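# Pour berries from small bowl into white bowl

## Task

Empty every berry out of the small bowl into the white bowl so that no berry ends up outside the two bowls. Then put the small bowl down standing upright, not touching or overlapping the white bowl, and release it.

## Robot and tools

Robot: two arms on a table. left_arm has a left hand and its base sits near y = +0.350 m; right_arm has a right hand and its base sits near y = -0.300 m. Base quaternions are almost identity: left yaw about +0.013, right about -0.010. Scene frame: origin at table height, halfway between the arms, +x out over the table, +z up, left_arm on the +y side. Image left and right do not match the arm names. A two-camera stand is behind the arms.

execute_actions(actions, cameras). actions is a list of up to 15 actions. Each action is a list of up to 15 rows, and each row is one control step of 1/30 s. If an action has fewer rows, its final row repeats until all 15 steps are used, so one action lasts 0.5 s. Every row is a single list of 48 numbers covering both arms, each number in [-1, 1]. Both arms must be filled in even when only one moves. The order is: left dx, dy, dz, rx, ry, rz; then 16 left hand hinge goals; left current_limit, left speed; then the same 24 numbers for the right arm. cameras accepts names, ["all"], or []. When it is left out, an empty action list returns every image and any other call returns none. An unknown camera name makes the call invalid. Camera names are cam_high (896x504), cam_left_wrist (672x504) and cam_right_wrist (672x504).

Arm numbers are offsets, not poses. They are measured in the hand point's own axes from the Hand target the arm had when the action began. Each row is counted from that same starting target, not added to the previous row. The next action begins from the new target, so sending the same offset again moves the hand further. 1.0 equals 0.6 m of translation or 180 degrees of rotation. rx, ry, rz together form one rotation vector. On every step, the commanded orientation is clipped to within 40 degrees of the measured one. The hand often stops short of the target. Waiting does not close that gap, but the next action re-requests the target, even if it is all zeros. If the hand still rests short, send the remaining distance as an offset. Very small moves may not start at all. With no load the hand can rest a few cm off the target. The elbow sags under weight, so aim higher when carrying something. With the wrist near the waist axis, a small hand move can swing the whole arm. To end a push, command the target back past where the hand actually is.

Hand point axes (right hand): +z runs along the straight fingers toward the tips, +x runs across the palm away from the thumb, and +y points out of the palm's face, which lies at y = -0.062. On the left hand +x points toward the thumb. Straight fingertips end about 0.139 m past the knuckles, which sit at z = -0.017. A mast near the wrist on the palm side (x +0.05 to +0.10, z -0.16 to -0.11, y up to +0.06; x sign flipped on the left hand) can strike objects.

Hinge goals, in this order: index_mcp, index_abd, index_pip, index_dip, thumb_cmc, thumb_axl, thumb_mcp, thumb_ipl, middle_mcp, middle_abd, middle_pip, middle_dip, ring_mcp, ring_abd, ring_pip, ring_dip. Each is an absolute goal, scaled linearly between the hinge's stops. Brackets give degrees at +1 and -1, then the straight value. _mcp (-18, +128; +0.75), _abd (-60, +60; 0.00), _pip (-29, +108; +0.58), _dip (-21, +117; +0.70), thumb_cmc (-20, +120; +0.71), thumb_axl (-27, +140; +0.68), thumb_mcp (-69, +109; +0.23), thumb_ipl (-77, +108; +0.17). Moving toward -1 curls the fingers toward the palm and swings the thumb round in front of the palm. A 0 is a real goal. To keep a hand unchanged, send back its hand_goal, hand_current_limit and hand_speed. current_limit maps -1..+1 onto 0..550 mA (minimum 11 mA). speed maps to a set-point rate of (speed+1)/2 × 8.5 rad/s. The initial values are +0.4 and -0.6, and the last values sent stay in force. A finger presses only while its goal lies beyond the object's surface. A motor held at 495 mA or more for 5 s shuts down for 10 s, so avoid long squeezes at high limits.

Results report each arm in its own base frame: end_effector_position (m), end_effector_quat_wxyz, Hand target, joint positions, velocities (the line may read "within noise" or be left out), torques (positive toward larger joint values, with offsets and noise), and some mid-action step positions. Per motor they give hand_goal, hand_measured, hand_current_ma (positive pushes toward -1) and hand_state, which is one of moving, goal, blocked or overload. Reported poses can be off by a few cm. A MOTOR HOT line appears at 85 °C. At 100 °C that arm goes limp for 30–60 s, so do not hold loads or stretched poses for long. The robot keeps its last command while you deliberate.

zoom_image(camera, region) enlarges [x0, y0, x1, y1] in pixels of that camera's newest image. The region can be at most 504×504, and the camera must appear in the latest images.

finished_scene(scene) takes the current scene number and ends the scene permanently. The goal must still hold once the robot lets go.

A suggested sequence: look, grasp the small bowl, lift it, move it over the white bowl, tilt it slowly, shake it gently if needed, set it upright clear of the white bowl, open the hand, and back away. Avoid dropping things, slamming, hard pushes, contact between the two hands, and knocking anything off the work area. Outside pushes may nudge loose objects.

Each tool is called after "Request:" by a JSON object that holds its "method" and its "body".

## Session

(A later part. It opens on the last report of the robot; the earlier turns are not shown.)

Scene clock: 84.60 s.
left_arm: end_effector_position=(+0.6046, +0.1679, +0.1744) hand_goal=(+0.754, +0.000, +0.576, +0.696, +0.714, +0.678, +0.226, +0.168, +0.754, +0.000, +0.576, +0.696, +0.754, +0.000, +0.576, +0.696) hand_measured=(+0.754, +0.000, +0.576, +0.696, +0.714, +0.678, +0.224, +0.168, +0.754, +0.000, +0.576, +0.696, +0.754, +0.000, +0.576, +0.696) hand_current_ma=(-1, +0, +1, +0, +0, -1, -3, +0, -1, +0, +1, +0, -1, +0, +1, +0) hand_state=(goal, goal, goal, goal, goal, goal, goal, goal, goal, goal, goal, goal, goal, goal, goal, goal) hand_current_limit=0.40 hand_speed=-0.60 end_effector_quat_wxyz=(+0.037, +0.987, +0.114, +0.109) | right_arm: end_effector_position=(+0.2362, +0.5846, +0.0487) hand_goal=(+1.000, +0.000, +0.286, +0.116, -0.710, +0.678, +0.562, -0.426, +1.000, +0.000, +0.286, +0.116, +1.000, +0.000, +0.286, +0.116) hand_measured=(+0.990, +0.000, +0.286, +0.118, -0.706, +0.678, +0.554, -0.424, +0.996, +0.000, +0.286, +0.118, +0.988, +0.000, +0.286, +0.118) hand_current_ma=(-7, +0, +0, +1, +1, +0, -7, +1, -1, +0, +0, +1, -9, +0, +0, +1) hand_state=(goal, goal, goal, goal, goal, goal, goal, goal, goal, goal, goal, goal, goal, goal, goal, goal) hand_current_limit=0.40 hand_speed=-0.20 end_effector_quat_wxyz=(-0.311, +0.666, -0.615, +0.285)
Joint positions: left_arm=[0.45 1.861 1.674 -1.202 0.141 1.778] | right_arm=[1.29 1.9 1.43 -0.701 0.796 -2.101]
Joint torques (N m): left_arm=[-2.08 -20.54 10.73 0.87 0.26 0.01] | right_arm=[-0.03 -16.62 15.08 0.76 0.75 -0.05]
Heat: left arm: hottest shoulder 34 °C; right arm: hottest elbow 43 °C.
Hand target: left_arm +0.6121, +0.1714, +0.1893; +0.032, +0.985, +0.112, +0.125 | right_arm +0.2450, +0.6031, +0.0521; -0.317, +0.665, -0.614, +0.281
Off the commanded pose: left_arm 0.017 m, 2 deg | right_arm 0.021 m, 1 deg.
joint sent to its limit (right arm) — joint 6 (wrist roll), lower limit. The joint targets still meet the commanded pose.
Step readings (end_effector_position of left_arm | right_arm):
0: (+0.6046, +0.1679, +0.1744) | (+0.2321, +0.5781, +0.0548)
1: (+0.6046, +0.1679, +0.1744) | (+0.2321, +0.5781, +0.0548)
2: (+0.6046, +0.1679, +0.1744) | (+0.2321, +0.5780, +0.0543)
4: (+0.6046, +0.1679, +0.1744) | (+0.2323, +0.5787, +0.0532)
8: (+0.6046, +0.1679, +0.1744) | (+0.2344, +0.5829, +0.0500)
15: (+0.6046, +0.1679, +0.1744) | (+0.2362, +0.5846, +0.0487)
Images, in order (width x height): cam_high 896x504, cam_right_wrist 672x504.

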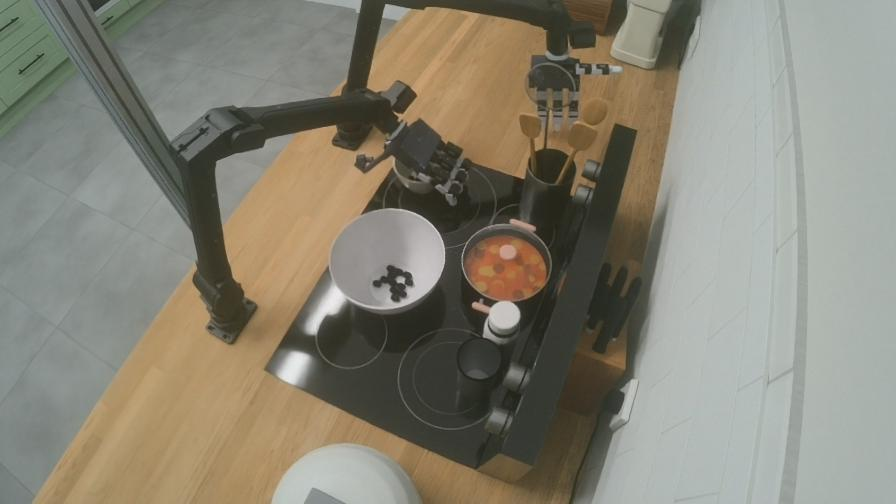

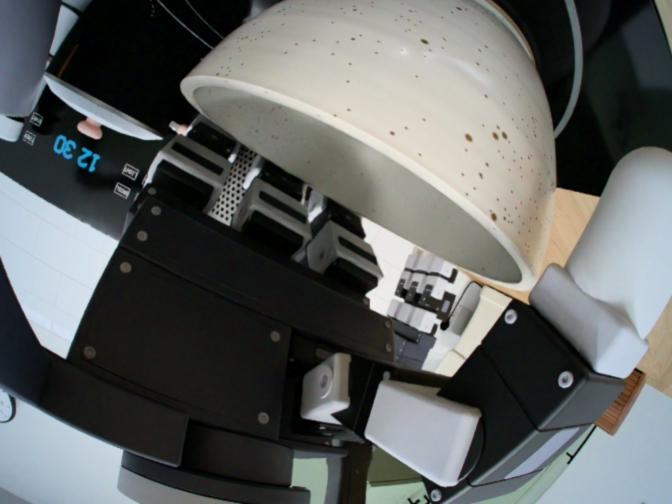

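Request:
{"method": "zoom_image", "body": {"camera": "cam_high", "region": [310, 30, 470, 180]}}

Scaled by 3.150 from the camera's 896x504 image, which has a finer 1280x720 frame.

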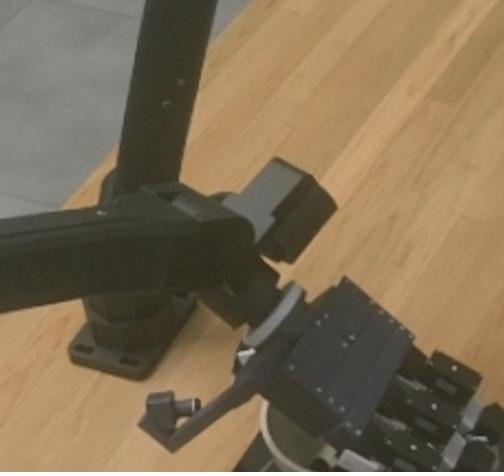

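Request:
{"method": "execute_actions", "body": {"actions": [[[0,0,0,0,0,0,0.754,0,0.576,0.696,0.714,0.678,0.226,0.168,0.754,0,0.576,0.696,0.754,0,0.576,0.696,0.4,-0.6,0.012,0,0,0,0,0,0.918,0,0.066,-0.246,-0.71,0.678,0.449,-0.481,0.918,0,0.066,-0.246,0.918,0,0.1,-0.03,0.1,-0.5]]], "cameras": ["cam_high","cam_right_wrist"]}}

Request:
{"method": "zoom_image", "body": {"camera": "cam_high", "region": [370, 120, 480, 208]}}

Scene clock: 88.77 s.
left_arm: end_effector_position=(+0.6046, +0.1679, +0.1744) hand_goal=(+0.754, +0.000, +0.576, +0.696, +0.714, +0.678, +0.226, +0.168, +0.754, +0.000, +0.576, +0.696, +0.754, +0.000, +0.576, +0.696) hand_measured=(+0.754, +0.000, +0.576, +0.696, +0.714, +0.678, +0.224, +0.168, +0.754, +0.000, +0.576, +0.696, +0.754, +0.000, +0.576, +0.696) hand_current_ma=(-1, +0, +1, +0, +0, -1, -3, +0, -1, +0, +1, +0, -1, +0, +1, +0) hand_state=(goal, goal, goal, goal, goal, goal, goal, goal, goal, goal, goal, goal, goal, goal, goal, goal) hand_current_limit=0.40 hand_speed=-0.60 end_effector_quat_wxyz=(+0.037, +0.987, +0.114, +0.109) | right_arm: end_effector_position=(+0.2403, +0.5841, +0.0500) hand_goal=(+0.918, +0.000, +0.066, -0.246, -0.710, +0.678, +0.450, -0.480, +0.918, +0.000, +0.066, -0.246, +0.918, +0.000, +0.100, -0.030) hand_measured=(+0.914, +0.000, +0.068, -0.242, -0.706, +0.678, +0.460, -0.474, +0.932, +0.000, +0.072, -0.244, +0.912, +0.000, +0.102, -0.026) hand_current_ma=(-2, +0, +0, +1, +2, +0, +9, +4, +12, +0, +2, +1, -3, +0, +0, +1) hand_state=(goal, goal, goal, goal, goal, goal, goal, goal, goal, goal, goal, goal, goal, goal, goal, goal) hand_current_limit=0.10 hand_speed=-0.50 end_effector_quat_wxyz=(-0.311, +0.663, -0.617, +0.287)
Joint positions: left_arm=[0.45 1.861 1.674 -1.202 0.141 1.778] | right_arm=[1.285 1.9 1.433 -0.701 0.799 -2.101]
Joint torques (N m): left_arm=[-2.26 -20.54 10.7 0.84 0.27 -0.01] | right_arm=[0.15 -17.79 13.07 1.01 0.58 -0.05]
Heat: left arm: hottest shoulder 34 °C; right arm: hottest elbow 44 °C.
Hand target: left_arm +0.6121, +0.1714, +0.1893; +0.032, +0.985, +0.112, +0.125 | right_arm +0.2456, +0.5959, +0.0520; -0.317, +0.666, -0.614, +0.281
Off the commanded pose: left_arm 0.017 m, 2 deg | right_arm 0.013 m, 1 deg.
joint sent to its limit (right arm) — joint 6 (wrist roll), lower limit. The joint targets still meet the commanded pose.
Step readings (end_effector_position of left_arm | right_arm):
0: (+0.6046, +0.1679, +0.1744) | (+0.2362, +0.5846, +0.0487)
1: (+0.6046, +0.1679, +0.1744) | (+0.2362, +0.5846, +0.0488)
2: (+0.6046, +0.1679, +0.1744) | (+0.2370, +0.5844, +0.0491)
4: (+0.6046, +0.1679, +0.1744) | (+0.2397, +0.5843, +0.0502)
8: (+0.6046, +0.1679, +0.1744) | (+0.2403, +0.5841, +0.0500)
15: (+0.6046, +0.1679, +0.1744) | (+0.2403, +0.5841, +0.0500)
Images, in order (width x height): cam_high 896x504, cam_right_wrist 672x504.

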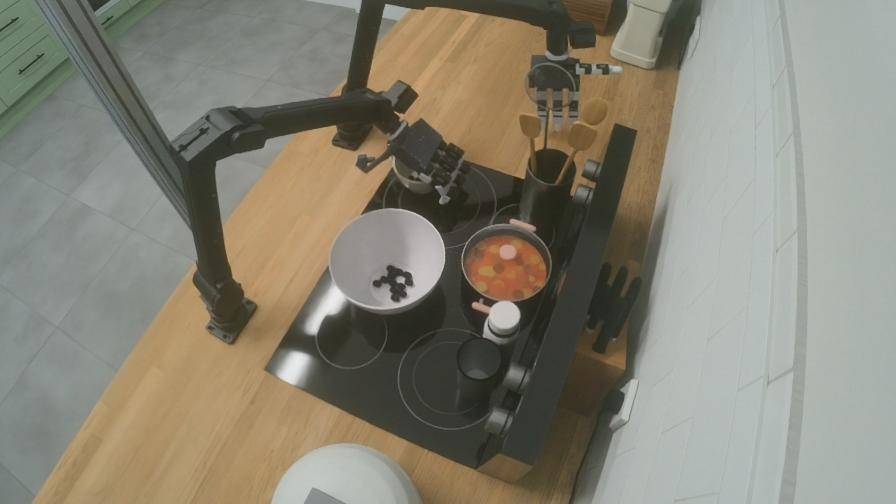

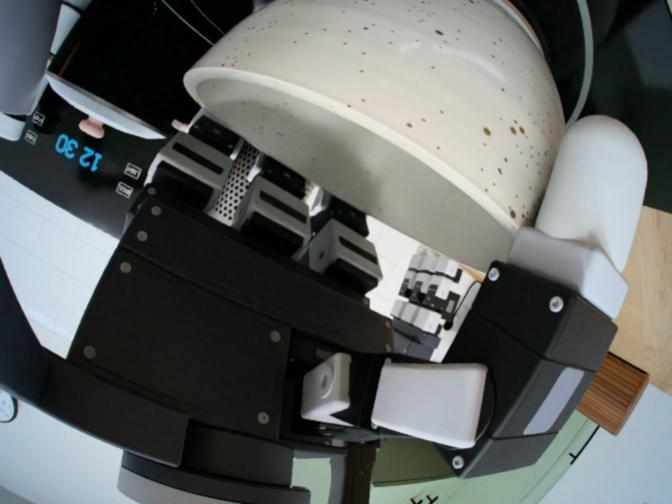

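Scaled by 4.582 from the camera's 896x504 image, which has a finer 1280x720 frame.

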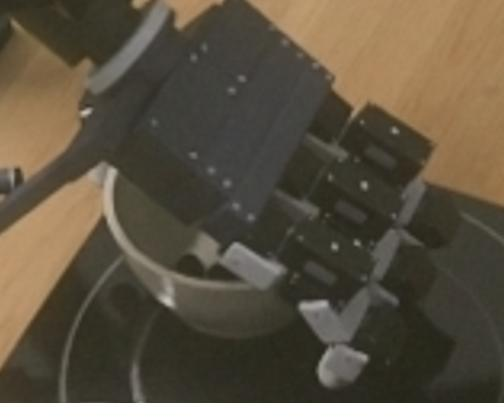

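Request:
{"method": "execute_actions", "body": {"actions": [[[0,0,0,0,0,0,0.754,0,0.576,0.696,0.714,0.678,0.226,0.168,0.754,0,0.576,0.696,0.754,0,0.576,0.696,0.4,-0.6,0,0,0,0,0,0,0.863,0,-0.007,-0.536,-0.71,0.678,0.36,-0.535,0.863,0,-0.007,-0.536,0.863,0,0,-0.3,0.1,-0.5]]], "cameras": ["cam_high","cam_right_wrist"]}}

Request:
{"method": "zoom_image", "body": {"camera": "cam_high", "region": [370, 120, 480, 208]}}

Scene clock: 90.00 s.
left_arm: end_effector_position=(+0.6046, +0.1679, +0.1744) hand_goal=(+0.754, +0.000, +0.576, +0.696, +0.714, +0.678, +0.226, +0.168, +0.754, +0.000, +0.576, +0.696, +0.754, +0.000, +0.576, +0.696) hand_measured=(+0.754, +0.000, +0.576, +0.696, +0.714, +0.678, +0.224, +0.168, +0.754, +0.000, +0.576, +0.696, +0.754, +0.000, +0.576, +0.696) hand_current_ma=(-1, +0, +1, +0, +0, -1, -3, +0, -1, +0, +1, +0, -1, +0, +1, +0) hand_state=(goal, goal, goal, goal, goal, goal, goal, goal, goal, goal, goal, goal, goal, goal, goal, goal) hand_current_limit=0.40 hand_speed=-0.60 end_effector_quat_wxyz=(+0.037, +0.987, +0.114, +0.109) | right_arm: end_effector_position=(+0.2410, +0.5839, +0.0501) hand_goal=(+0.864, +0.000, -0.006, -0.536, -0.710, +0.678, +0.360, -0.534, +0.864, +0.000, -0.006, -0.536, +0.864, +0.000, +0.000, -0.300) hand_measured=(+0.896, +0.008, +0.038, -0.430, -0.698, +0.676, +0.456, -0.480, +0.920, -0.004, +0.062, -0.386, +0.858, +0.000, +0.002, -0.296) hand_current_ma=(+42, +3, +65, +264, +8, -1, +303, +140, +106, -1, +126, +302, -3, +0, +0, +1) hand_state=(blocked, goal, blocked, blocked, goal, goal, blocked, blocked, blocked, goal, blocked, blocked, goal, goal, goal, goal) hand_current_limit=0.10 hand_speed=-0.50 end_effector_quat_wxyz=(-0.312, +0.663, -0.617, +0.287)
Joint positions: left_arm=[0.45 1.861 1.674 -1.202 0.141 1.778] | right_arm=[1.284 1.9 1.433 -0.701 0.8 -2.101]
Joint torques (N m): left_arm=[-2.26 -20.48 10.71 0.85 0.27 0] | right_arm=[0.21 -17.79 13.07 1.01 0.54 -0.05]
Heat: left arm: hottest shoulder 34 °C; right arm: hottest elbow 44 °C.
Hand target: left_arm +0.6121, +0.1714, +0.1893; +0.032, +0.985, +0.112, +0.125 | right_arm +0.2457, +0.5958, +0.0520; -0.317, +0.665, -0.614, +0.281
Off the commanded pose: left_arm 0.017 m, 2 deg | right_arm 0.013 m, 1 deg.
joint sent to its limit (right arm) — joint 6 (wrist roll), lower limit. The joint targets still meet the commanded pose.
Step readings (end_effector_position of left_arm | right_arm):
0: (+0.6046, +0.1679, +0.1744) | (+0.2403, +0.5841, +0.0500)
1: (+0.6046, +0.1679, +0.1744) | (+0.2404, +0.5841, +0.0501)
2: (+0.6046, +0.1679, +0.1744) | (+0.2408, +0.5840, +0.0502)
4: (+0.6046, +0.1679, +0.1744) | (+0.2410, +0.5839, +0.0502)
8: (+0.6046, +0.1679, +0.1744) | (+0.2410, +0.5839, +0.0501)
15: (+0.6046, +0.1679, +0.1744) | (+0.2410, +0.5839, +0.0501)
Images, in order (width x height): cam_high 896x504, cam_right_wrist 672x504.

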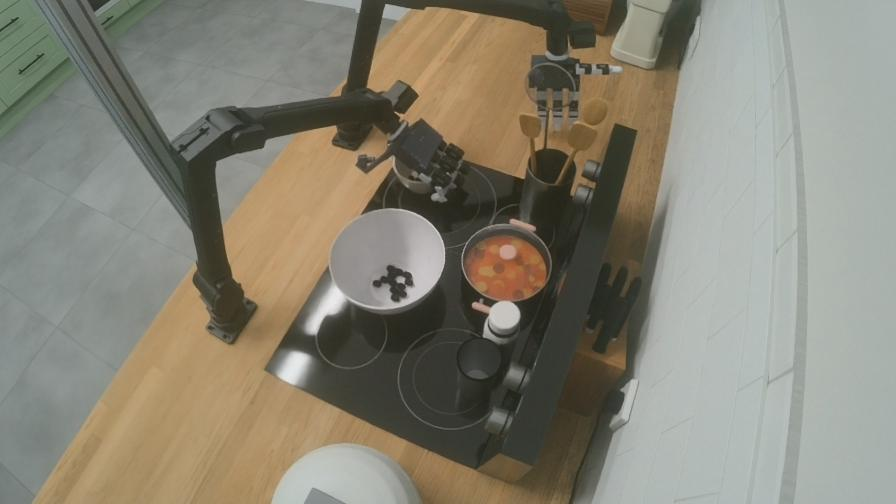

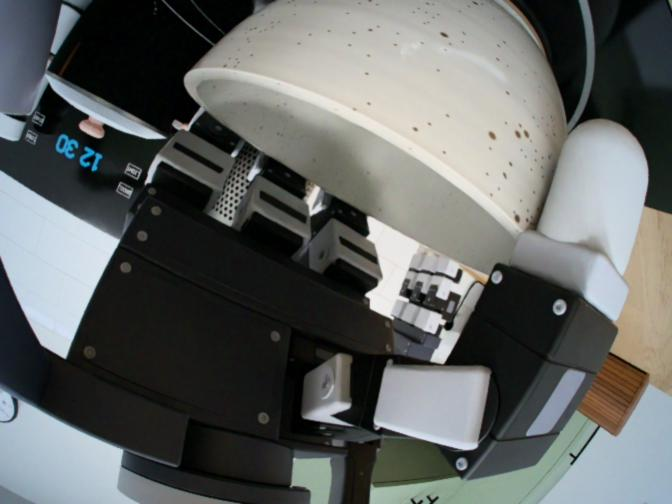

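Scaled by 4.582 from the camera's 896x504 image, which has a finer 1280x720 frame.

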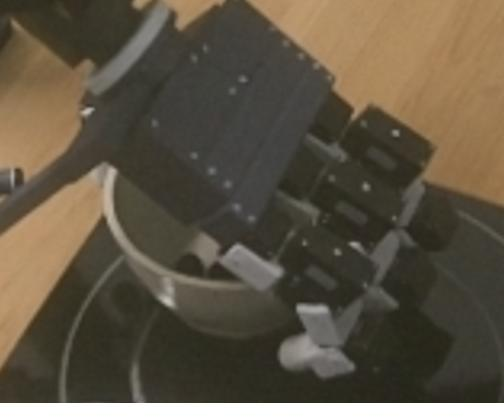

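Request:
{"method": "execute_actions", "body": {"actions": [[[0,0,0,0,0,0,0.754,0,0.576,0.696,0.714,0.678,0.226,0.168,0.754,0,0.576,0.696,0.754,0,0.576,0.696,0.4,-0.6,0,0,0,0,0,0,0.8,0,-0.08,-0.75,-0.71,0.678,0.25,-0.65,0.8,0,-0.08,-0.75,0.863,0,-0.05,-0.6,0.45,-0.5]]], "cameras": ["cam_high","cam_right_wrist"]}}

Request:
{"method": "zoom_image", "body": {"camera": "cam_high", "region": [370, 120, 480, 208]}}

Scene clock: 91.53 s.
left_arm: end_effector_position=(+0.6046, +0.1679, +0.1744) hand_goal=(+0.754, +0.000, +0.576, +0.696, +0.714, +0.678, +0.226, +0.168, +0.754, +0.000, +0.576, +0.696, +0.754, +0.000, +0.576, +0.696) hand_measured=(+0.754, +0.000, +0.576, +0.696, +0.714, +0.678, +0.224, +0.168, +0.754, +0.000, +0.576, +0.696, +0.754, +0.000, +0.576, +0.696) hand_current_ma=(-1, +0, +1, +0, +0, -1, -3, +0, -1, +0, +1, +0, -1, +0, +1, +0) hand_state=(goal, goal, goal, goal, goal, goal, goal, goal, goal, goal, goal, goal, goal, goal, goal, goal) hand_current_limit=0.40 hand_speed=-0.60 end_effector_quat_wxyz=(+0.037, +0.987, +0.114, +0.109) | right_arm: end_effector_position=(+0.2409, +0.5840, +0.0501) hand_goal=(+0.800, +0.000, -0.080, -0.750, -0.710, +0.678, +0.250, -0.650, +0.800, +0.000, -0.080, -0.750, +0.864, +0.000, -0.050, -0.600) hand_measured=(+0.894, +0.008, +0.038, -0.438, -0.698, +0.674, +0.456, -0.492, +0.920, -0.004, +0.062, -0.396, +0.858, +0.000, -0.048, -0.596) hand_current_ma=(+236, +4, +309, +399, +8, -2, +399, +399, +353, -1, +399, +399, -3, +0, +1, +1) hand_state=(blocked, goal, blocked, blocked, goal, goal, blocked, blocked, blocked, goal, blocked, blocked, goal, goal, goal, goal) hand_current_limit=0.45 hand_speed=-0.50 end_effector_quat_wxyz=(-0.312, +0.663, -0.617, +0.287)
Joint positions: left_arm=[0.45 1.861 1.674 -1.202 0.141 1.778] | right_arm=[1.284 1.9 1.433 -0.701 0.8 -2.101]
Joint torques (N m): left_arm=[-2.08 -20.54 10.74 0.85 0.27 0] | right_arm=[0.21 -17.85 13.08 1.01 0.54 -0.05]
Heat: left arm: hottest shoulder 34 °C; right arm: hottest elbow 43 °C.
Hand target: left_arm +0.6121, +0.1714, +0.1893; +0.032, +0.985, +0.112, +0.125 | right_arm +0.2456, +0.5958, +0.0519; -0.317, +0.666, -0.614, +0.281
Off the commanded pose: left_arm 0.017 m, 2 deg | right_arm 0.013 m, 1 deg.
joint sent to its limit (right arm) — joint 6 (wrist roll), lower limit. The joint targets still meet the commanded pose.
Step readings (end_effector_position of left_arm | right_arm):
0: (+0.6046, +0.1679, +0.1744) | (+0.2410, +0.5839, +0.0501)
1: (+0.6046, +0.1679, +0.1744) | (+0.2410, +0.5839, +0.0501)
2: (+0.6046, +0.1679, +0.1744) | (+0.2409, +0.5840, +0.0501)
4: (+0.6046, +0.1679, +0.1744) | (+0.2409, +0.5840, +0.0501)
8: (+0.6046, +0.1679, +0.1744) | (+0.2409, +0.5840, +0.0501)
15: (+0.6046, +0.1679, +0.1744) | (+0.2409, +0.5840, +0.0501)
Images, in order (width x height): cam_high 896x504, cam_right_wrist 672x504.

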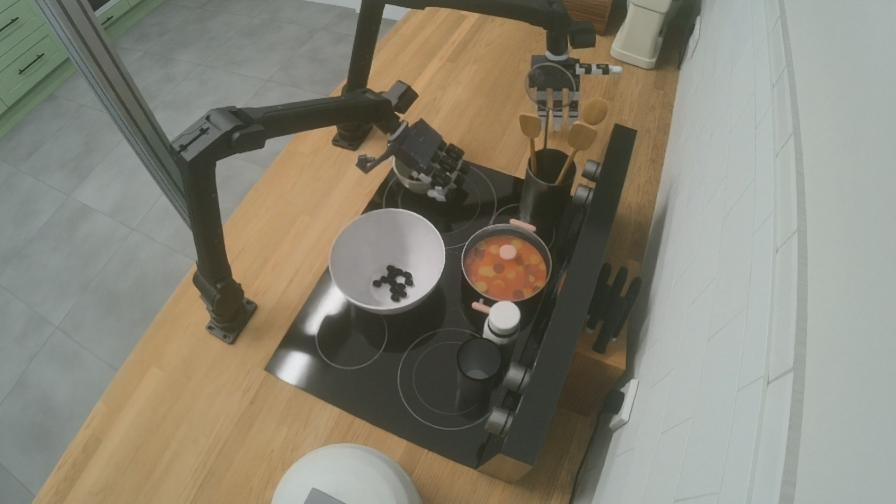

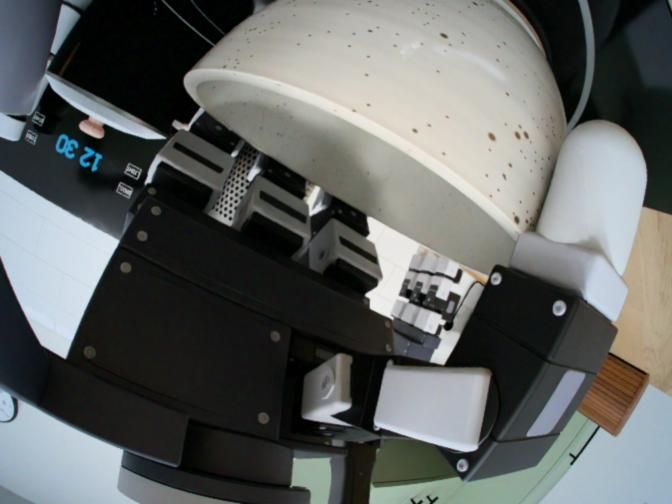

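Scaled by 4.582 from the camera's 896x504 image, which has a finer 1280x720 frame.

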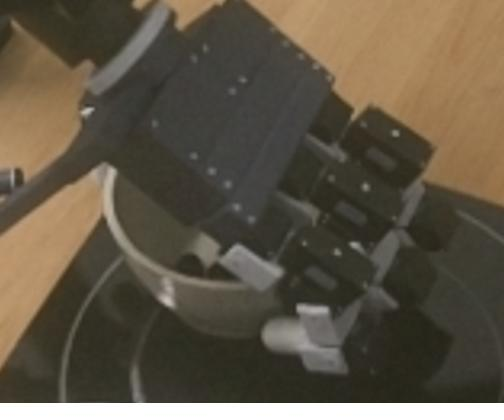

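Request:
{"method": "execute_actions", "body": {"actions": [[[0,0,0,0,0,0,0.754,0,0.576,0.696,0.714,0.678,0.226,0.168,0.754,0,0.576,0.696,0.754,0,0.576,0.696,0.4,-0.6,0.018,-0.045,-0.0385,0,0,0,0.8,0,-0.08,-0.75,-0.71,0.678,0.25,-0.65,0.8,0,-0.08,-0.75,0.863,0,-0.05,-0.6,0.45,-0.5]],[[0,0,0,0,0,0,0.754,0,0.576,0.696,0.714,0.678,0.226,0.168,0.754,0,0.576,0.696,0.754,0,0.576,0.696,0.4,-0.6,0.0,-0.025,-0.02,0,0,0,0.8,0,-0.08,-0.75,-0.71,0.678,0.25,-0.65,0.8,0,-0.08,-0.75,0.863,0,-0.05,-0.6,0.45,-0.5]]], "cameras": ["cam_high","cam_right_wrist"]}}

Request:
{"method": "zoom_image", "body": {"camera": "cam_high", "region": [360, 90, 480, 208]}}

Scene clock: 93.50 s.
left_arm: end_effector_position=(+0.6046, +0.1679, +0.1744) hand_goal=(+0.754, +0.000, +0.576, +0.696, +0.714, +0.678, +0.226, +0.168, +0.754, +0.000, +0.576, +0.696, +0.754, +0.000, +0.576, +0.696) hand_measured=(+0.754, +0.000, +0.576, +0.696, +0.714, +0.678, +0.224, +0.168, +0.754, +0.000, +0.576, +0.696, +0.754, +0.000, +0.576, +0.696) hand_current_ma=(-1, +0, +1, +0, +0, -1, -3, +0, -1, +0, +1, +0, -1, +0, +1, +0) hand_state=(goal, goal, goal, goal, goal, goal, goal, goal, goal, goal, goal, goal, goal, goal, goal, goal) hand_current_limit=0.40 hand_speed=-0.60 end_effector_quat_wxyz=(+0.037, +0.987, +0.114, +0.109) | right_arm: end_effector_position=(+0.2332, +0.5623, +0.0542) hand_goal=(+0.800, +0.000, -0.080, -0.750, -0.710, +0.678, +0.250, -0.650, +0.800, +0.000, -0.080, -0.750, +0.864, +0.000, -0.050, -0.600) hand_measured=(+0.894, +0.012, +0.038, -0.440, -0.694, +0.674, +0.456, -0.492, +0.920, -0.004, +0.062, -0.398, +0.858, +0.000, -0.048, -0.596) hand_current_ma=(+236, +6, +309, +399, +14, -2, +399, +399, +353, -1, +399, +399, -3, +0, +1, +1) hand_state=(blocked, goal, blocked, blocked, goal, goal, blocked, blocked, blocked, goal, blocked, blocked, goal, goal, goal, goal) hand_current_limit=0.45 hand_speed=-0.50 end_effector_quat_wxyz=(-0.277, +0.679, -0.611, +0.298)
Joint positions: left_arm=[0.45 1.861 1.674 -1.202 0.141 1.778] | right_arm=[1.283 1.881 1.433 -0.801 0.789 -2.099]
Joint torques (N m): left_arm=[-2.14 -20.6 10.69 0.8 0.27 0.01] | right_arm=[-0.26 -23.18 15.12 0.43 1.02 -0.09]
Heat: left arm: hottest shoulder 34 °C; right arm: hottest elbow 43 °C.
Hand target: left_arm +0.6121, +0.1714, +0.1893; +0.032, +0.985, +0.112, +0.125 | right_arm +0.2467, +0.5842, +0.1065; -0.317, +0.665, -0.614, +0.281
Off the commanded pose: left_arm 0.017 m, 2 deg | right_arm 0.058 m, 5 deg.
joint sent to its limit (right arm) — joint 6 (wrist roll), lower limit. The joint targets still meet the commanded pose.
Step readings (end_effector_position of left_arm | right_arm):
0: (+0.6046, +0.1679, +0.1744) | (+0.2409, +0.5840, +0.0501)
1: (+0.6046, +0.1679, +0.1744) | (+0.2409, +0.5840, +0.0501)
2: (+0.6046, +0.1679, +0.1744) | (+0.2409, +0.5839, +0.0501)
4: (+0.6046, +0.1679, +0.1744) | (+0.2403, +0.5823, +0.0502)
8: (+0.6046, +0.1679, +0.1744) | (+0.2377, +0.5766, +0.0516)
15: (+0.6046, +0.1679, +0.1744) | (+0.2367, +0.5737, +0.0520)
16: (+0.6046, +0.1679, +0.1744) | (+0.2366, +0.5736, +0.0520)
17: (+0.6046, +0.1679, +0.1744) | (+0.2364, +0.5730, +0.0522)
19: (+0.6046, +0.1679, +0.1744) | (+0.2355, +0.5700, +0.0528)
23: (+0.6046, +0.1679, +0.1744) | (+0.2338, +0.5643, +0.0538)
30: (+0.6046, +0.1679, +0.1744) | (+0.2333, +0.5624, +0.0540)
Images, in order (width x height): cam_high 896x504, cam_right_wrist 672x504.

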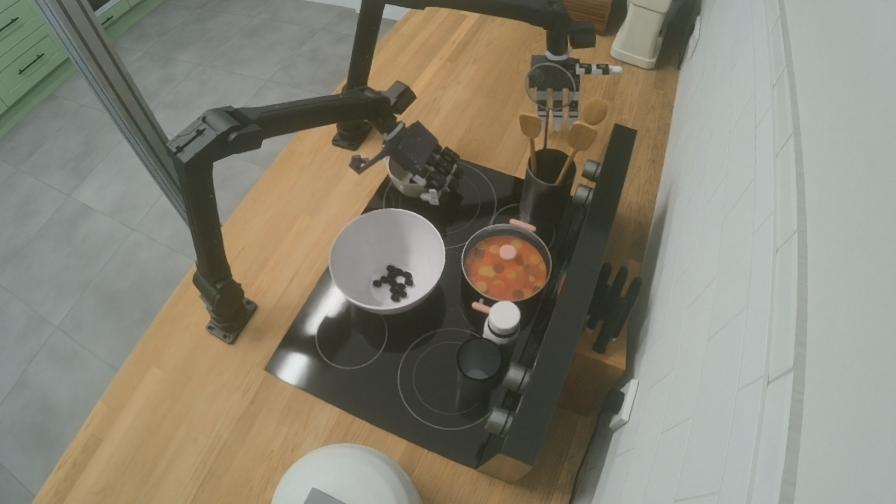

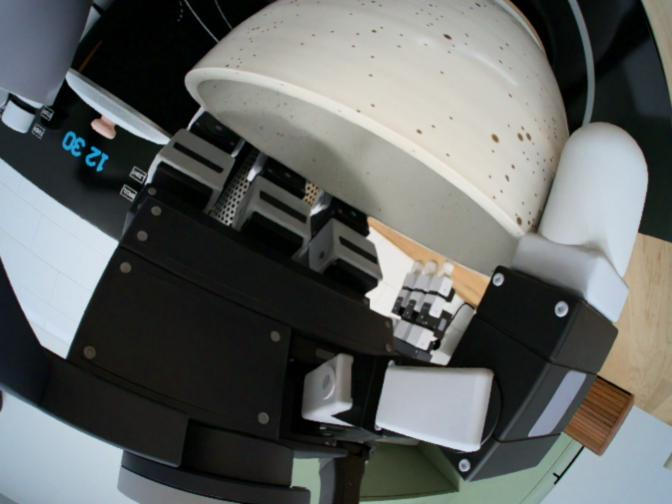

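Scaled by 4.200 from the camera's 896x504 image, which has a finer 1280x720 frame.

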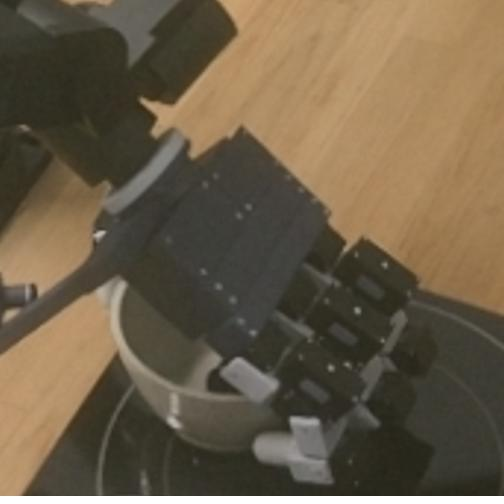

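Request:
{"method": "execute_actions", "body": {"actions": [[[0,0,0,0,0,0,0.754,0,0.576,0.696,0.714,0.678,0.226,0.168,0.754,0,0.576,0.696,0.754,0,0.576,0.696,0.4,-0.6,-0.001,-0.045,-0.038,0,0,0,0.8,0,-0.08,-0.75,-0.71,0.678,0.25,-0.65,0.8,0,-0.08,-0.75,0.863,0,-0.05,-0.6,0.45,-0.5]]], "cameras": ["cam_high"]}}

Request:
{"method": "zoom_image", "body": {"camera": "cam_high", "region": [360, 90, 480, 208]}}

Scene clock: 94.83 s.
left_arm: end_effector_position=(+0.6046, +0.1679, +0.1744) hand_goal=(+0.754, +0.000, +0.576, +0.696, +0.714, +0.678, +0.226, +0.168, +0.754, +0.000, +0.576, +0.696, +0.754, +0.000, +0.576, +0.696) hand_measured=(+0.754, +0.000, +0.576, +0.696, +0.714, +0.678, +0.224, +0.168, +0.754, +0.000, +0.576, +0.696, +0.754, +0.000, +0.576, +0.696) hand_current_ma=(-1, +0, +1, +0, +0, -1, -3, +0, -1, +0, +1, +0, -1, +0, +1, +0) hand_state=(goal, goal, goal, goal, goal, goal, goal, goal, goal, goal, goal, goal, goal, goal, goal, goal) hand_current_limit=0.40 hand_speed=-0.60 end_effector_quat_wxyz=(+0.037, +0.987, +0.114, +0.109) | right_arm: end_effector_position=(+0.2293, +0.5501, +0.0774) hand_goal=(+0.800, +0.000, -0.080, -0.750, -0.710, +0.678, +0.250, -0.650, +0.800, +0.000, -0.080, -0.750, +0.864, +0.000, -0.050, -0.600) hand_measured=(+0.894, +0.012, +0.038, -0.440, -0.690, +0.674, +0.456, -0.492, +0.920, -0.006, +0.062, -0.398, +0.858, +0.000, -0.048, -0.596) hand_current_ma=(+236, +7, +309, +399, +17, -2, +399, +399, +350, -2, +399, +399, -3, +0, +1, +1) hand_state=(blocked, goal, blocked, blocked, goal, goal, blocked, blocked, blocked, goal, blocked, blocked, goal, goal, goal, goal) hand_current_limit=0.45 hand_speed=-0.50 end_effector_quat_wxyz=(-0.263, +0.686, -0.606, +0.304)
Joint positions: left_arm=[0.45 1.861 1.674 -1.202 0.141 1.778] | right_arm=[1.283 1.843 1.449 -0.887 0.787 -2.103]
Joint torques (N m): left_arm=[-2.2 -20.6 10.73 0.79 0.25 0] | right_arm=[-0.26 -22.77 17.8 0.49 1.13 -0.05]
Heat: left arm: hottest shoulder 34 °C; right arm: hottest elbow 43 °C.
Hand target: left_arm +0.6121, +0.1714, +0.1893; +0.032, +0.985, +0.112, +0.125 | right_arm +0.2464, +0.5841, +0.1416; -0.317, +0.666, -0.614, +0.281
Off the commanded pose: left_arm 0.017 m, 2 deg | right_arm 0.075 m, 7 deg.
joint sent to its limit (right arm) — joint 6 (wrist roll), lower limit. The joint targets are off in position, not in orientation.
Step readings (end_effector_position of left_arm | right_arm):
0: (+0.6046, +0.1679, +0.1744) | (+0.2332, +0.5623, +0.0542)
1: (+0.6046, +0.1679, +0.1744) | (+0.2332, +0.5621, +0.0542)
2: (+0.6046, +0.1679, +0.1744) | (+0.2328, +0.5610, +0.0545)
4: (+0.6046, +0.1679, +0.1744) | (+0.2310, +0.5559, +0.0561)
8: (+0.6046, +0.1679, +0.1744) | (+0.2285, +0.5474, +0.0623)
15: (+0.6046, +0.1679, +0.1744) | (+0.2289, +0.5487, +0.0752)
Images, in order (width x height): cam_high 896x504.

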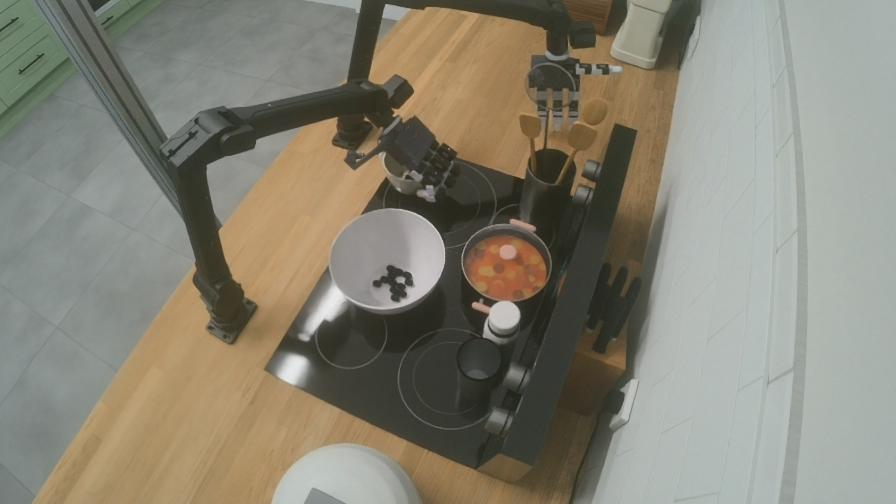

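Scaled by 4.200 from the camera's 896x504 image, which has a finer 1280x720 frame.

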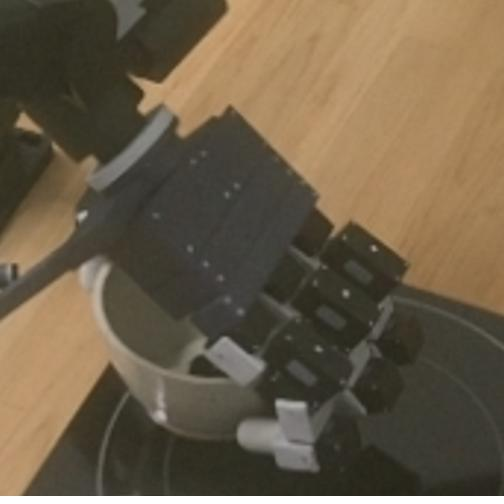

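Request:
{"method": "execute_actions", "body": {"actions": [[[0,0,0,0,0,0,0.754,0,0.576,0.696,0.714,0.678,0.226,0.168,0.754,0,0.576,0.696,0.754,0,0.576,0.696,0.4,-0.6,0.0475,-0.1128,-0.1,0,0,0,0.8,0,-0.08,-0.75,-0.71,0.678,0.25,-0.65,0.8,0,-0.08,-0.75,0.863,0,-0.05,-0.6,0.45,-0.5]]], "cameras": ["cam_high"]}}

Request:
{"method": "zoom_image", "body": {"camera": "cam_high", "region": [350, 70, 480, 200]}}

Scene clock: 97.03 s.
left_arm: end_effector_position=(+0.6046, +0.1679, +0.1744) hand_goal=(+0.754, +0.000, +0.576, +0.696, +0.714, +0.678, +0.226, +0.168, +0.754, +0.000, +0.576, +0.696, +0.754, +0.000, +0.576, +0.696) hand_measured=(+0.754, +0.000, +0.576, +0.696, +0.714, +0.678, +0.224, +0.168, +0.754, +0.000, +0.576, +0.696, +0.754, +0.000, +0.576, +0.696) hand_current_ma=(-1, +0, +1, +0, +0, -1, -3, +0, -1, +0, +1, +0, -1, +0, +1, +0) hand_state=(goal, goal, goal, goal, goal, goal, goal, goal, goal, goal, goal, goal, goal, goal, goal, goal) hand_current_limit=0.40 hand_speed=-0.60 end_effector_quat_wxyz=(+0.037, +0.987, +0.114, +0.109) | right_arm: end_effector_position=(+0.2343, +0.5308, +0.1904) hand_goal=(+0.800, +0.000, -0.080, -0.750, -0.710, +0.678, +0.250, -0.650, +0.800, +0.000, -0.080, -0.750, +0.864, +0.000, -0.050, -0.600) hand_measured=(+0.894, +0.014, +0.038, -0.440, -0.686, +0.674, +0.456, -0.492, +0.918, -0.006, +0.062, -0.398, +0.858, +0.000, -0.048, -0.596) hand_current_ma=(+236, +8, +309, +399, +24, -2, +399, +399, +343, -2, +399, +399, -3, +0, +1, +1) hand_state=(blocked, goal, blocked, blocked, blocked, goal, blocked, blocked, blocked, goal, blocked, blocked, goal, goal, goal, goal) hand_current_limit=0.45 hand_speed=-0.50 end_effector_quat_wxyz=(-0.279, +0.673, -0.616, +0.298)
Joint positions: left_arm=[0.45 1.861 1.674 -1.202 0.141 1.778] | right_arm=[1.265 1.697 1.547 -1.085 0.787 -2.105]
Joint torques (N m): left_arm=[-2.14 -20.6 10.73 0.8 0.27 0.01] | right_arm=[0.15 -17.9 17.92 0.66 1.1 -0.02]
Heat: left arm: hottest shoulder 34 °C; right arm: hottest elbow 44 °C.
Hand target: left_arm +0.6121, +0.1714, +0.1893; +0.032, +0.985, +0.112, +0.125 | right_arm +0.2464, +0.5541, +0.2316; -0.317, +0.666, -0.614, +0.281
Off the commanded pose: left_arm 0.017 m, 2 deg | right_arm 0.049 m, 5 deg.
joint sent to its limit (right arm) — joint 6 (wrist roll), lower limit. The joint targets are off in position, not in orientation.
Step readings (end_effector_position of left_arm | right_arm):
0: (+0.6046, +0.1679, +0.1744) | (+0.2293, +0.5501, +0.0774)
1: (+0.6046, +0.1679, +0.1744) | (+0.2292, +0.5499, +0.0777)
2: (+0.6046, +0.1679, +0.1744) | (+0.2290, +0.5482, +0.0791)
4: (+0.6046, +0.1679, +0.1744) | (+0.2267, +0.5385, +0.0856)
8: (+0.6046, +0.1679, +0.1744) | (+0.2248, +0.5208, +0.1175)
15: (+0.6046, +0.1679, +0.1744) | (+0.2338, +0.5287, +0.1831)
Images, in order (width x height): cam_high 896x504.

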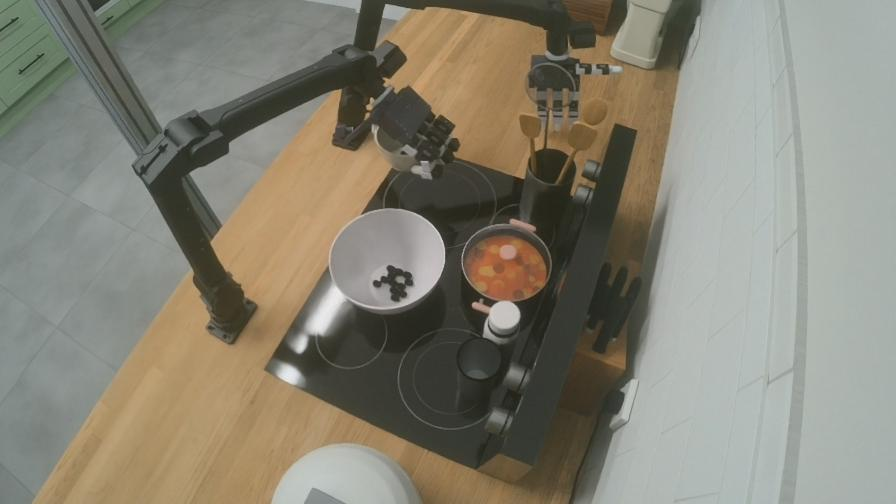

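Scaled by 3.877 from the camera's 896x504 image, which has a finer 1280x720 frame.

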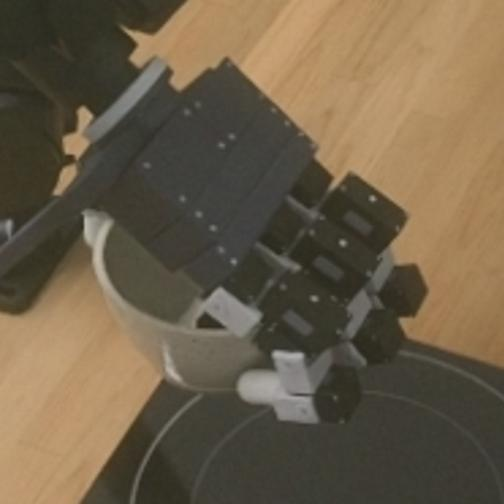

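Request:
{"method": "execute_actions", "body": {"actions": [[[0,0,0,0,0,0,0.754,0,0.576,0.696,0.714,0.678,0.226,0.168,0.754,0,0.576,0.696,0.754,0,0.576,0.696,0.4,-0.6,0.1527,-0.0764,-0.016,0.0012,0.0592,0.0495,0.8,0,-0.08,-0.75,-0.71,0.678,0.25,-0.65,0.8,0,-0.08,-0.75,0.863,0,-0.05,-0.6,0.45,-0.5]],[[0,0,0,0,0,0,0.754,0,0.576,0.696,0.714,0.678,0.226,0.168,0.754,0,0.576,0.696,0.754,0,0.576,0.696,0.4,-0.6,0.106,-0.111,0.0578,0.0012,0.0592,0.0495,0.8,0,-0.08,-0.75,-0.71,0.678,0.25,-0.65,0.8,0,-0.08,-0.75,0.863,0,-0.05,-0.6,0.45,-0.5]]], "cameras": ["cam_high","cam_right_wrist"]}}

Request:
{"method": "zoom_image", "body": {"camera": "cam_high", "region": [320, 110, 500, 310]}}

Scene clock: 103.73 s.
left_arm: end_effector_position=(+0.6046, +0.1679, +0.1744) hand_goal=(+0.754, +0.000, +0.576, +0.696, +0.714, +0.678, +0.226, +0.168, +0.754, +0.000, +0.576, +0.696, +0.754, +0.000, +0.576, +0.696) hand_measured=(+0.754, +0.000, +0.576, +0.696, +0.714, +0.678, +0.224, +0.168, +0.754, +0.000, +0.576, +0.696, +0.754, +0.000, +0.576, +0.696) hand_current_ma=(-1, +0, +1, +0, +0, -1, -3, +0, -1, +0, +1, +0, -1, +0, +1, +0) hand_state=(goal, goal, goal, goal, goal, goal, goal, goal, goal, goal, goal, goal, goal, goal, goal, goal) hand_current_limit=0.40 hand_speed=-0.60 end_effector_quat_wxyz=(+0.037, +0.987, +0.114, +0.109) | right_arm: end_effector_position=(+0.3292, +0.3785, +0.2509) hand_goal=(+0.800, +0.000, -0.080, -0.750, -0.710, +0.678, +0.250, -0.650, +0.800, +0.000, -0.080, -0.750, +0.864, +0.000, -0.050, -0.600) hand_measured=(+0.894, +0.014, +0.038, -0.440, -0.684, +0.674, +0.456, -0.492, +0.918, -0.006, +0.062, -0.398, +0.858, +0.000, -0.048, -0.596) hand_current_ma=(+235, +8, +309, +399, +27, -2, +399, +399, +335, -2, +399, +399, -3, +0, +0, +1) hand_state=(blocked, goal, blocked, blocked, blocked, goal, blocked, blocked, blocked, goal, blocked, blocked, goal, goal, goal, goal) hand_current_limit=0.45 hand_speed=-0.50 end_effector_quat_wxyz=(+0.195, -0.520, +0.747, -0.364)
Joint positions: left_arm=[0.45 1.861 1.674 -1.202 0.141 1.778] | right_arm=[0.999 1.56 1.546 -1.44 0.845 -1.84]
Joint torques (N m): left_arm=[-2.32 -20.66 10.73 0.84 0.25 0] | right_arm=[0.85 -17.73 16.62 0.03 1.28 0.09]
Heat: left arm: hottest shoulder 35 °C; right arm: hottest elbow 47 °C.
Hand target: left_arm +0.6121, +0.1714, +0.1893; +0.032, +0.985, +0.112, +0.125 | right_arm +0.3350, +0.3901, +0.2994; +0.241, -0.498, +0.756, -0.349
Off the commanded pose: left_arm 0.017 m, 2 deg | right_arm 0.050 m, 6 deg.
Step readings (end_effector_position of left_arm | right_arm):
0: (+0.6046, +0.1679, +0.1744) | (+0.2343, +0.5308, +0.1904)
1: (+0.6046, +0.1679, +0.1744) | (+0.2345, +0.5304, +0.1904)
2: (+0.6046, +0.1679, +0.1744) | (+0.2348, +0.5281, +0.1902)
4: (+0.6046, +0.1679, +0.1744) | (+0.2376, +0.5161, +0.1922)
8: (+0.6046, +0.1679, +0.1744) | (+0.2568, +0.4854, +0.2100)
15: (+0.6046, +0.1679, +0.1744) | (+0.2796, +0.4544, +0.2460)
16: (+0.6046, +0.1679, +0.1744) | (+0.2791, +0.4533, +0.2469)
17: (+0.6046, +0.1679, +0.1744) | (+0.2803, +0.4504, +0.2469)
19: (+0.6046, +0.1679, +0.1744) | (+0.2817, +0.4405, +0.2454)
23: (+0.6046, +0.1679, +0.1744) | (+0.3064, +0.4064, +0.2455)
30: (+0.6046, +0.1679, +0.1744) | (+0.3350, +0.3731, +0.2513)
Images, in order (width x height): cam_high 896x504, cam_right_wrist 672x504.

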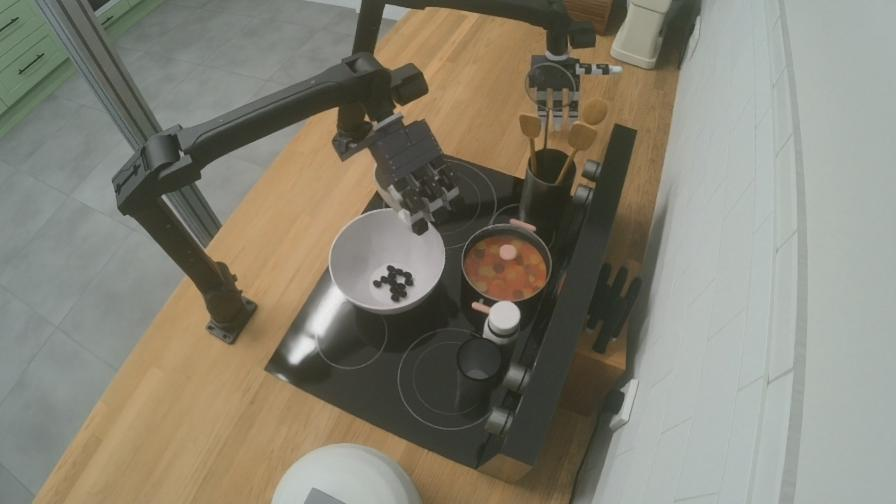

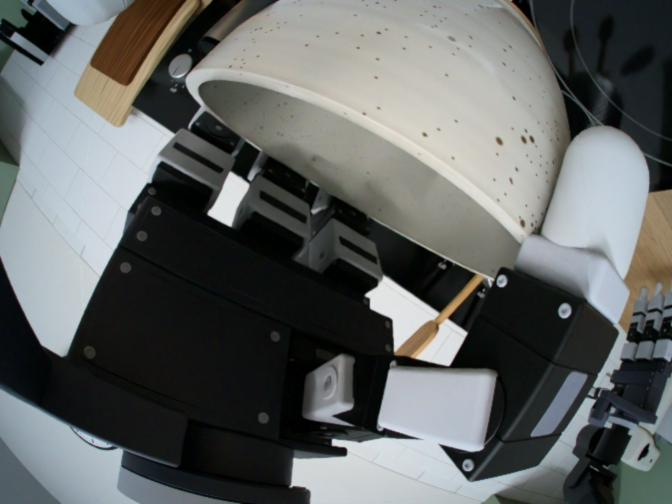

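Scaled by 2.520 from the camera's 896x504 image, which has a finer 1280x720 frame.

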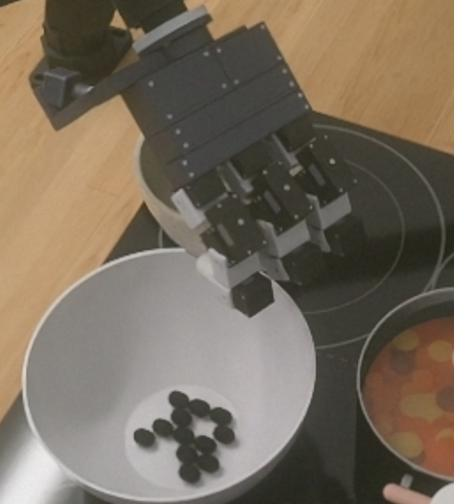

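Request:
{"method": "execute_actions", "body": {"actions": [[[0,0,0,0,0,0,0.754,0,0.576,0.696,0.714,0.678,0.226,0.168,0.754,0,0.576,0.696,0.754,0,0.576,0.696,0.4,-0.6,0.0673,-0.0175,0.0467,0.0694,-0.0194,0.1594,0.8,0,-0.08,-0.75,-0.71,0.678,0.25,-0.65,0.8,0,-0.08,-0.75,0.863,0,-0.05,-0.6,0.45,-0.5]]], "cameras": ["cam_high","cam_right_wrist"]}}

Request:
{"method": "zoom_image", "body": {"camera": "cam_high", "region": [320, 110, 500, 310]}}

Scene clock: 107.97 s.
left_arm: end_effector_position=(+0.6046, +0.1679, +0.1744) hand_goal=(+0.754, +0.000, +0.576, +0.696, +0.714, +0.678, +0.226, +0.168, +0.754, +0.000, +0.576, +0.696, +0.754, +0.000, +0.576, +0.696) hand_measured=(+0.754, +0.000, +0.576, +0.696, +0.714, +0.678, +0.224, +0.168, +0.754, +0.000, +0.576, +0.696, +0.754, +0.000, +0.576, +0.696) hand_current_ma=(-1, +0, +1, +0, +0, -1, -3, +0, -1, +0, +1, +0, -1, +0, +1, +0) hand_state=(goal, goal, goal, goal, goal, goal, goal, goal, goal, goal, goal, goal, goal, goal, goal, goal) hand_current_limit=0.40 hand_speed=-0.60 end_effector_quat_wxyz=(+0.037, +0.987, +0.114, +0.109) | right_arm: end_effector_position=(+0.3407, +0.3339, +0.2710) hand_goal=(+0.800, +0.000, -0.080, -0.750, -0.710, +0.678, +0.250, -0.650, +0.800, +0.000, -0.080, -0.750, +0.864, +0.000, -0.050, -0.600) hand_measured=(+0.892, +0.014, +0.038, -0.448, -0.696, +0.674, +0.460, -0.492, +0.916, -0.012, +0.062, -0.402, +0.858, +0.000, -0.048, -0.596) hand_current_ma=(+228, +8, +309, +399, +10, -3, +399, +399, +331, -6, +399, +399, -3, +0, +0, +1) hand_state=(blocked, goal, blocked, blocked, goal, goal, blocked, blocked, blocked, goal, blocked, blocked, goal, goal, goal, goal) hand_current_limit=0.45 hand_speed=-0.50 end_effector_quat_wxyz=(+0.365, -0.305, +0.804, -0.356)
Joint positions: left_arm=[0.45 1.861 1.674 -1.202 0.141 1.778] | right_arm=[1.009 1.309 1.233 -1.225 1.05 -1.444]
Joint torques (N m): left_arm=[-2.26 -20.54 10.71 0.87 0.26 0.01] | right_arm=[1.03 -11.63 12.01 1.68 1.77 0.37]
Heat: left arm: hottest shoulder 35 °C; right arm: hottest elbow 48 °C.
Hand target: left_arm +0.6121, +0.1714, +0.1893; +0.032, +0.985, +0.112, +0.125 | right_arm +0.3454, +0.3420, +0.2888; +0.394, -0.277, +0.806, -0.343
Off the commanded pose: left_arm 0.017 m, 2 deg | right_arm 0.020 m, 5 deg.
Step readings (end_effector_position of left_arm | right_arm):
0: (+0.6046, +0.1679, +0.1744) | (+0.3292, +0.3786, +0.2509)
1: (+0.6046, +0.1679, +0.1744) | (+0.3296, +0.3786, +0.2514)
2: (+0.6046, +0.1679, +0.1744) | (+0.3323, +0.3777, +0.2517)
4: (+0.6046, +0.1679, +0.1744) | (+0.3383, +0.3706, +0.2513)
8: (+0.6046, +0.1679, +0.1744) | (+0.3338, +0.3399, +0.2550)
15: (+0.6046, +0.1679, +0.1744) | (+0.3406, +0.3296, +0.2743)
Images, in order (width x height): cam_high 896x504, cam_right_wrist 672x504.

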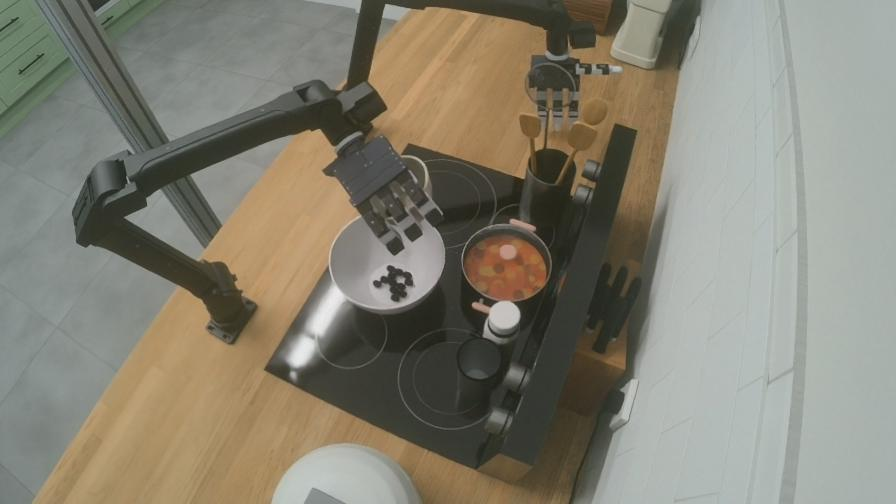

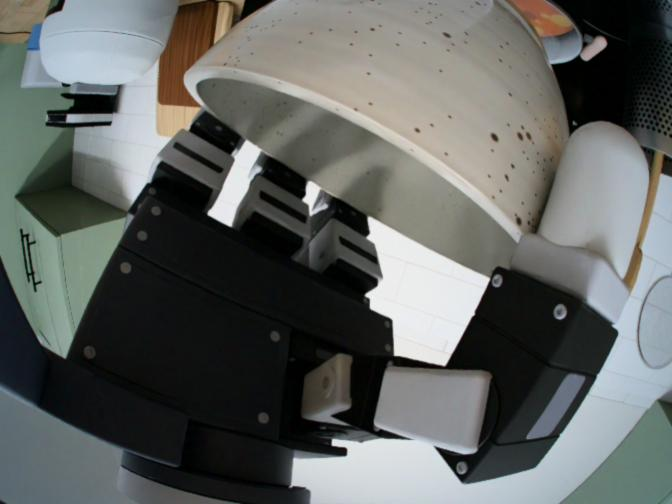

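Scaled by 2.520 from the camera's 896x504 image, which has a finer 1280x720 frame.

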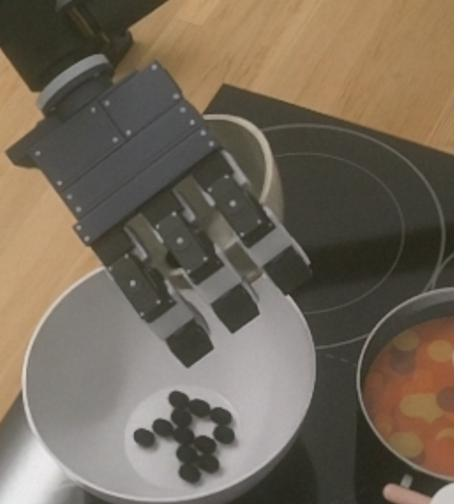

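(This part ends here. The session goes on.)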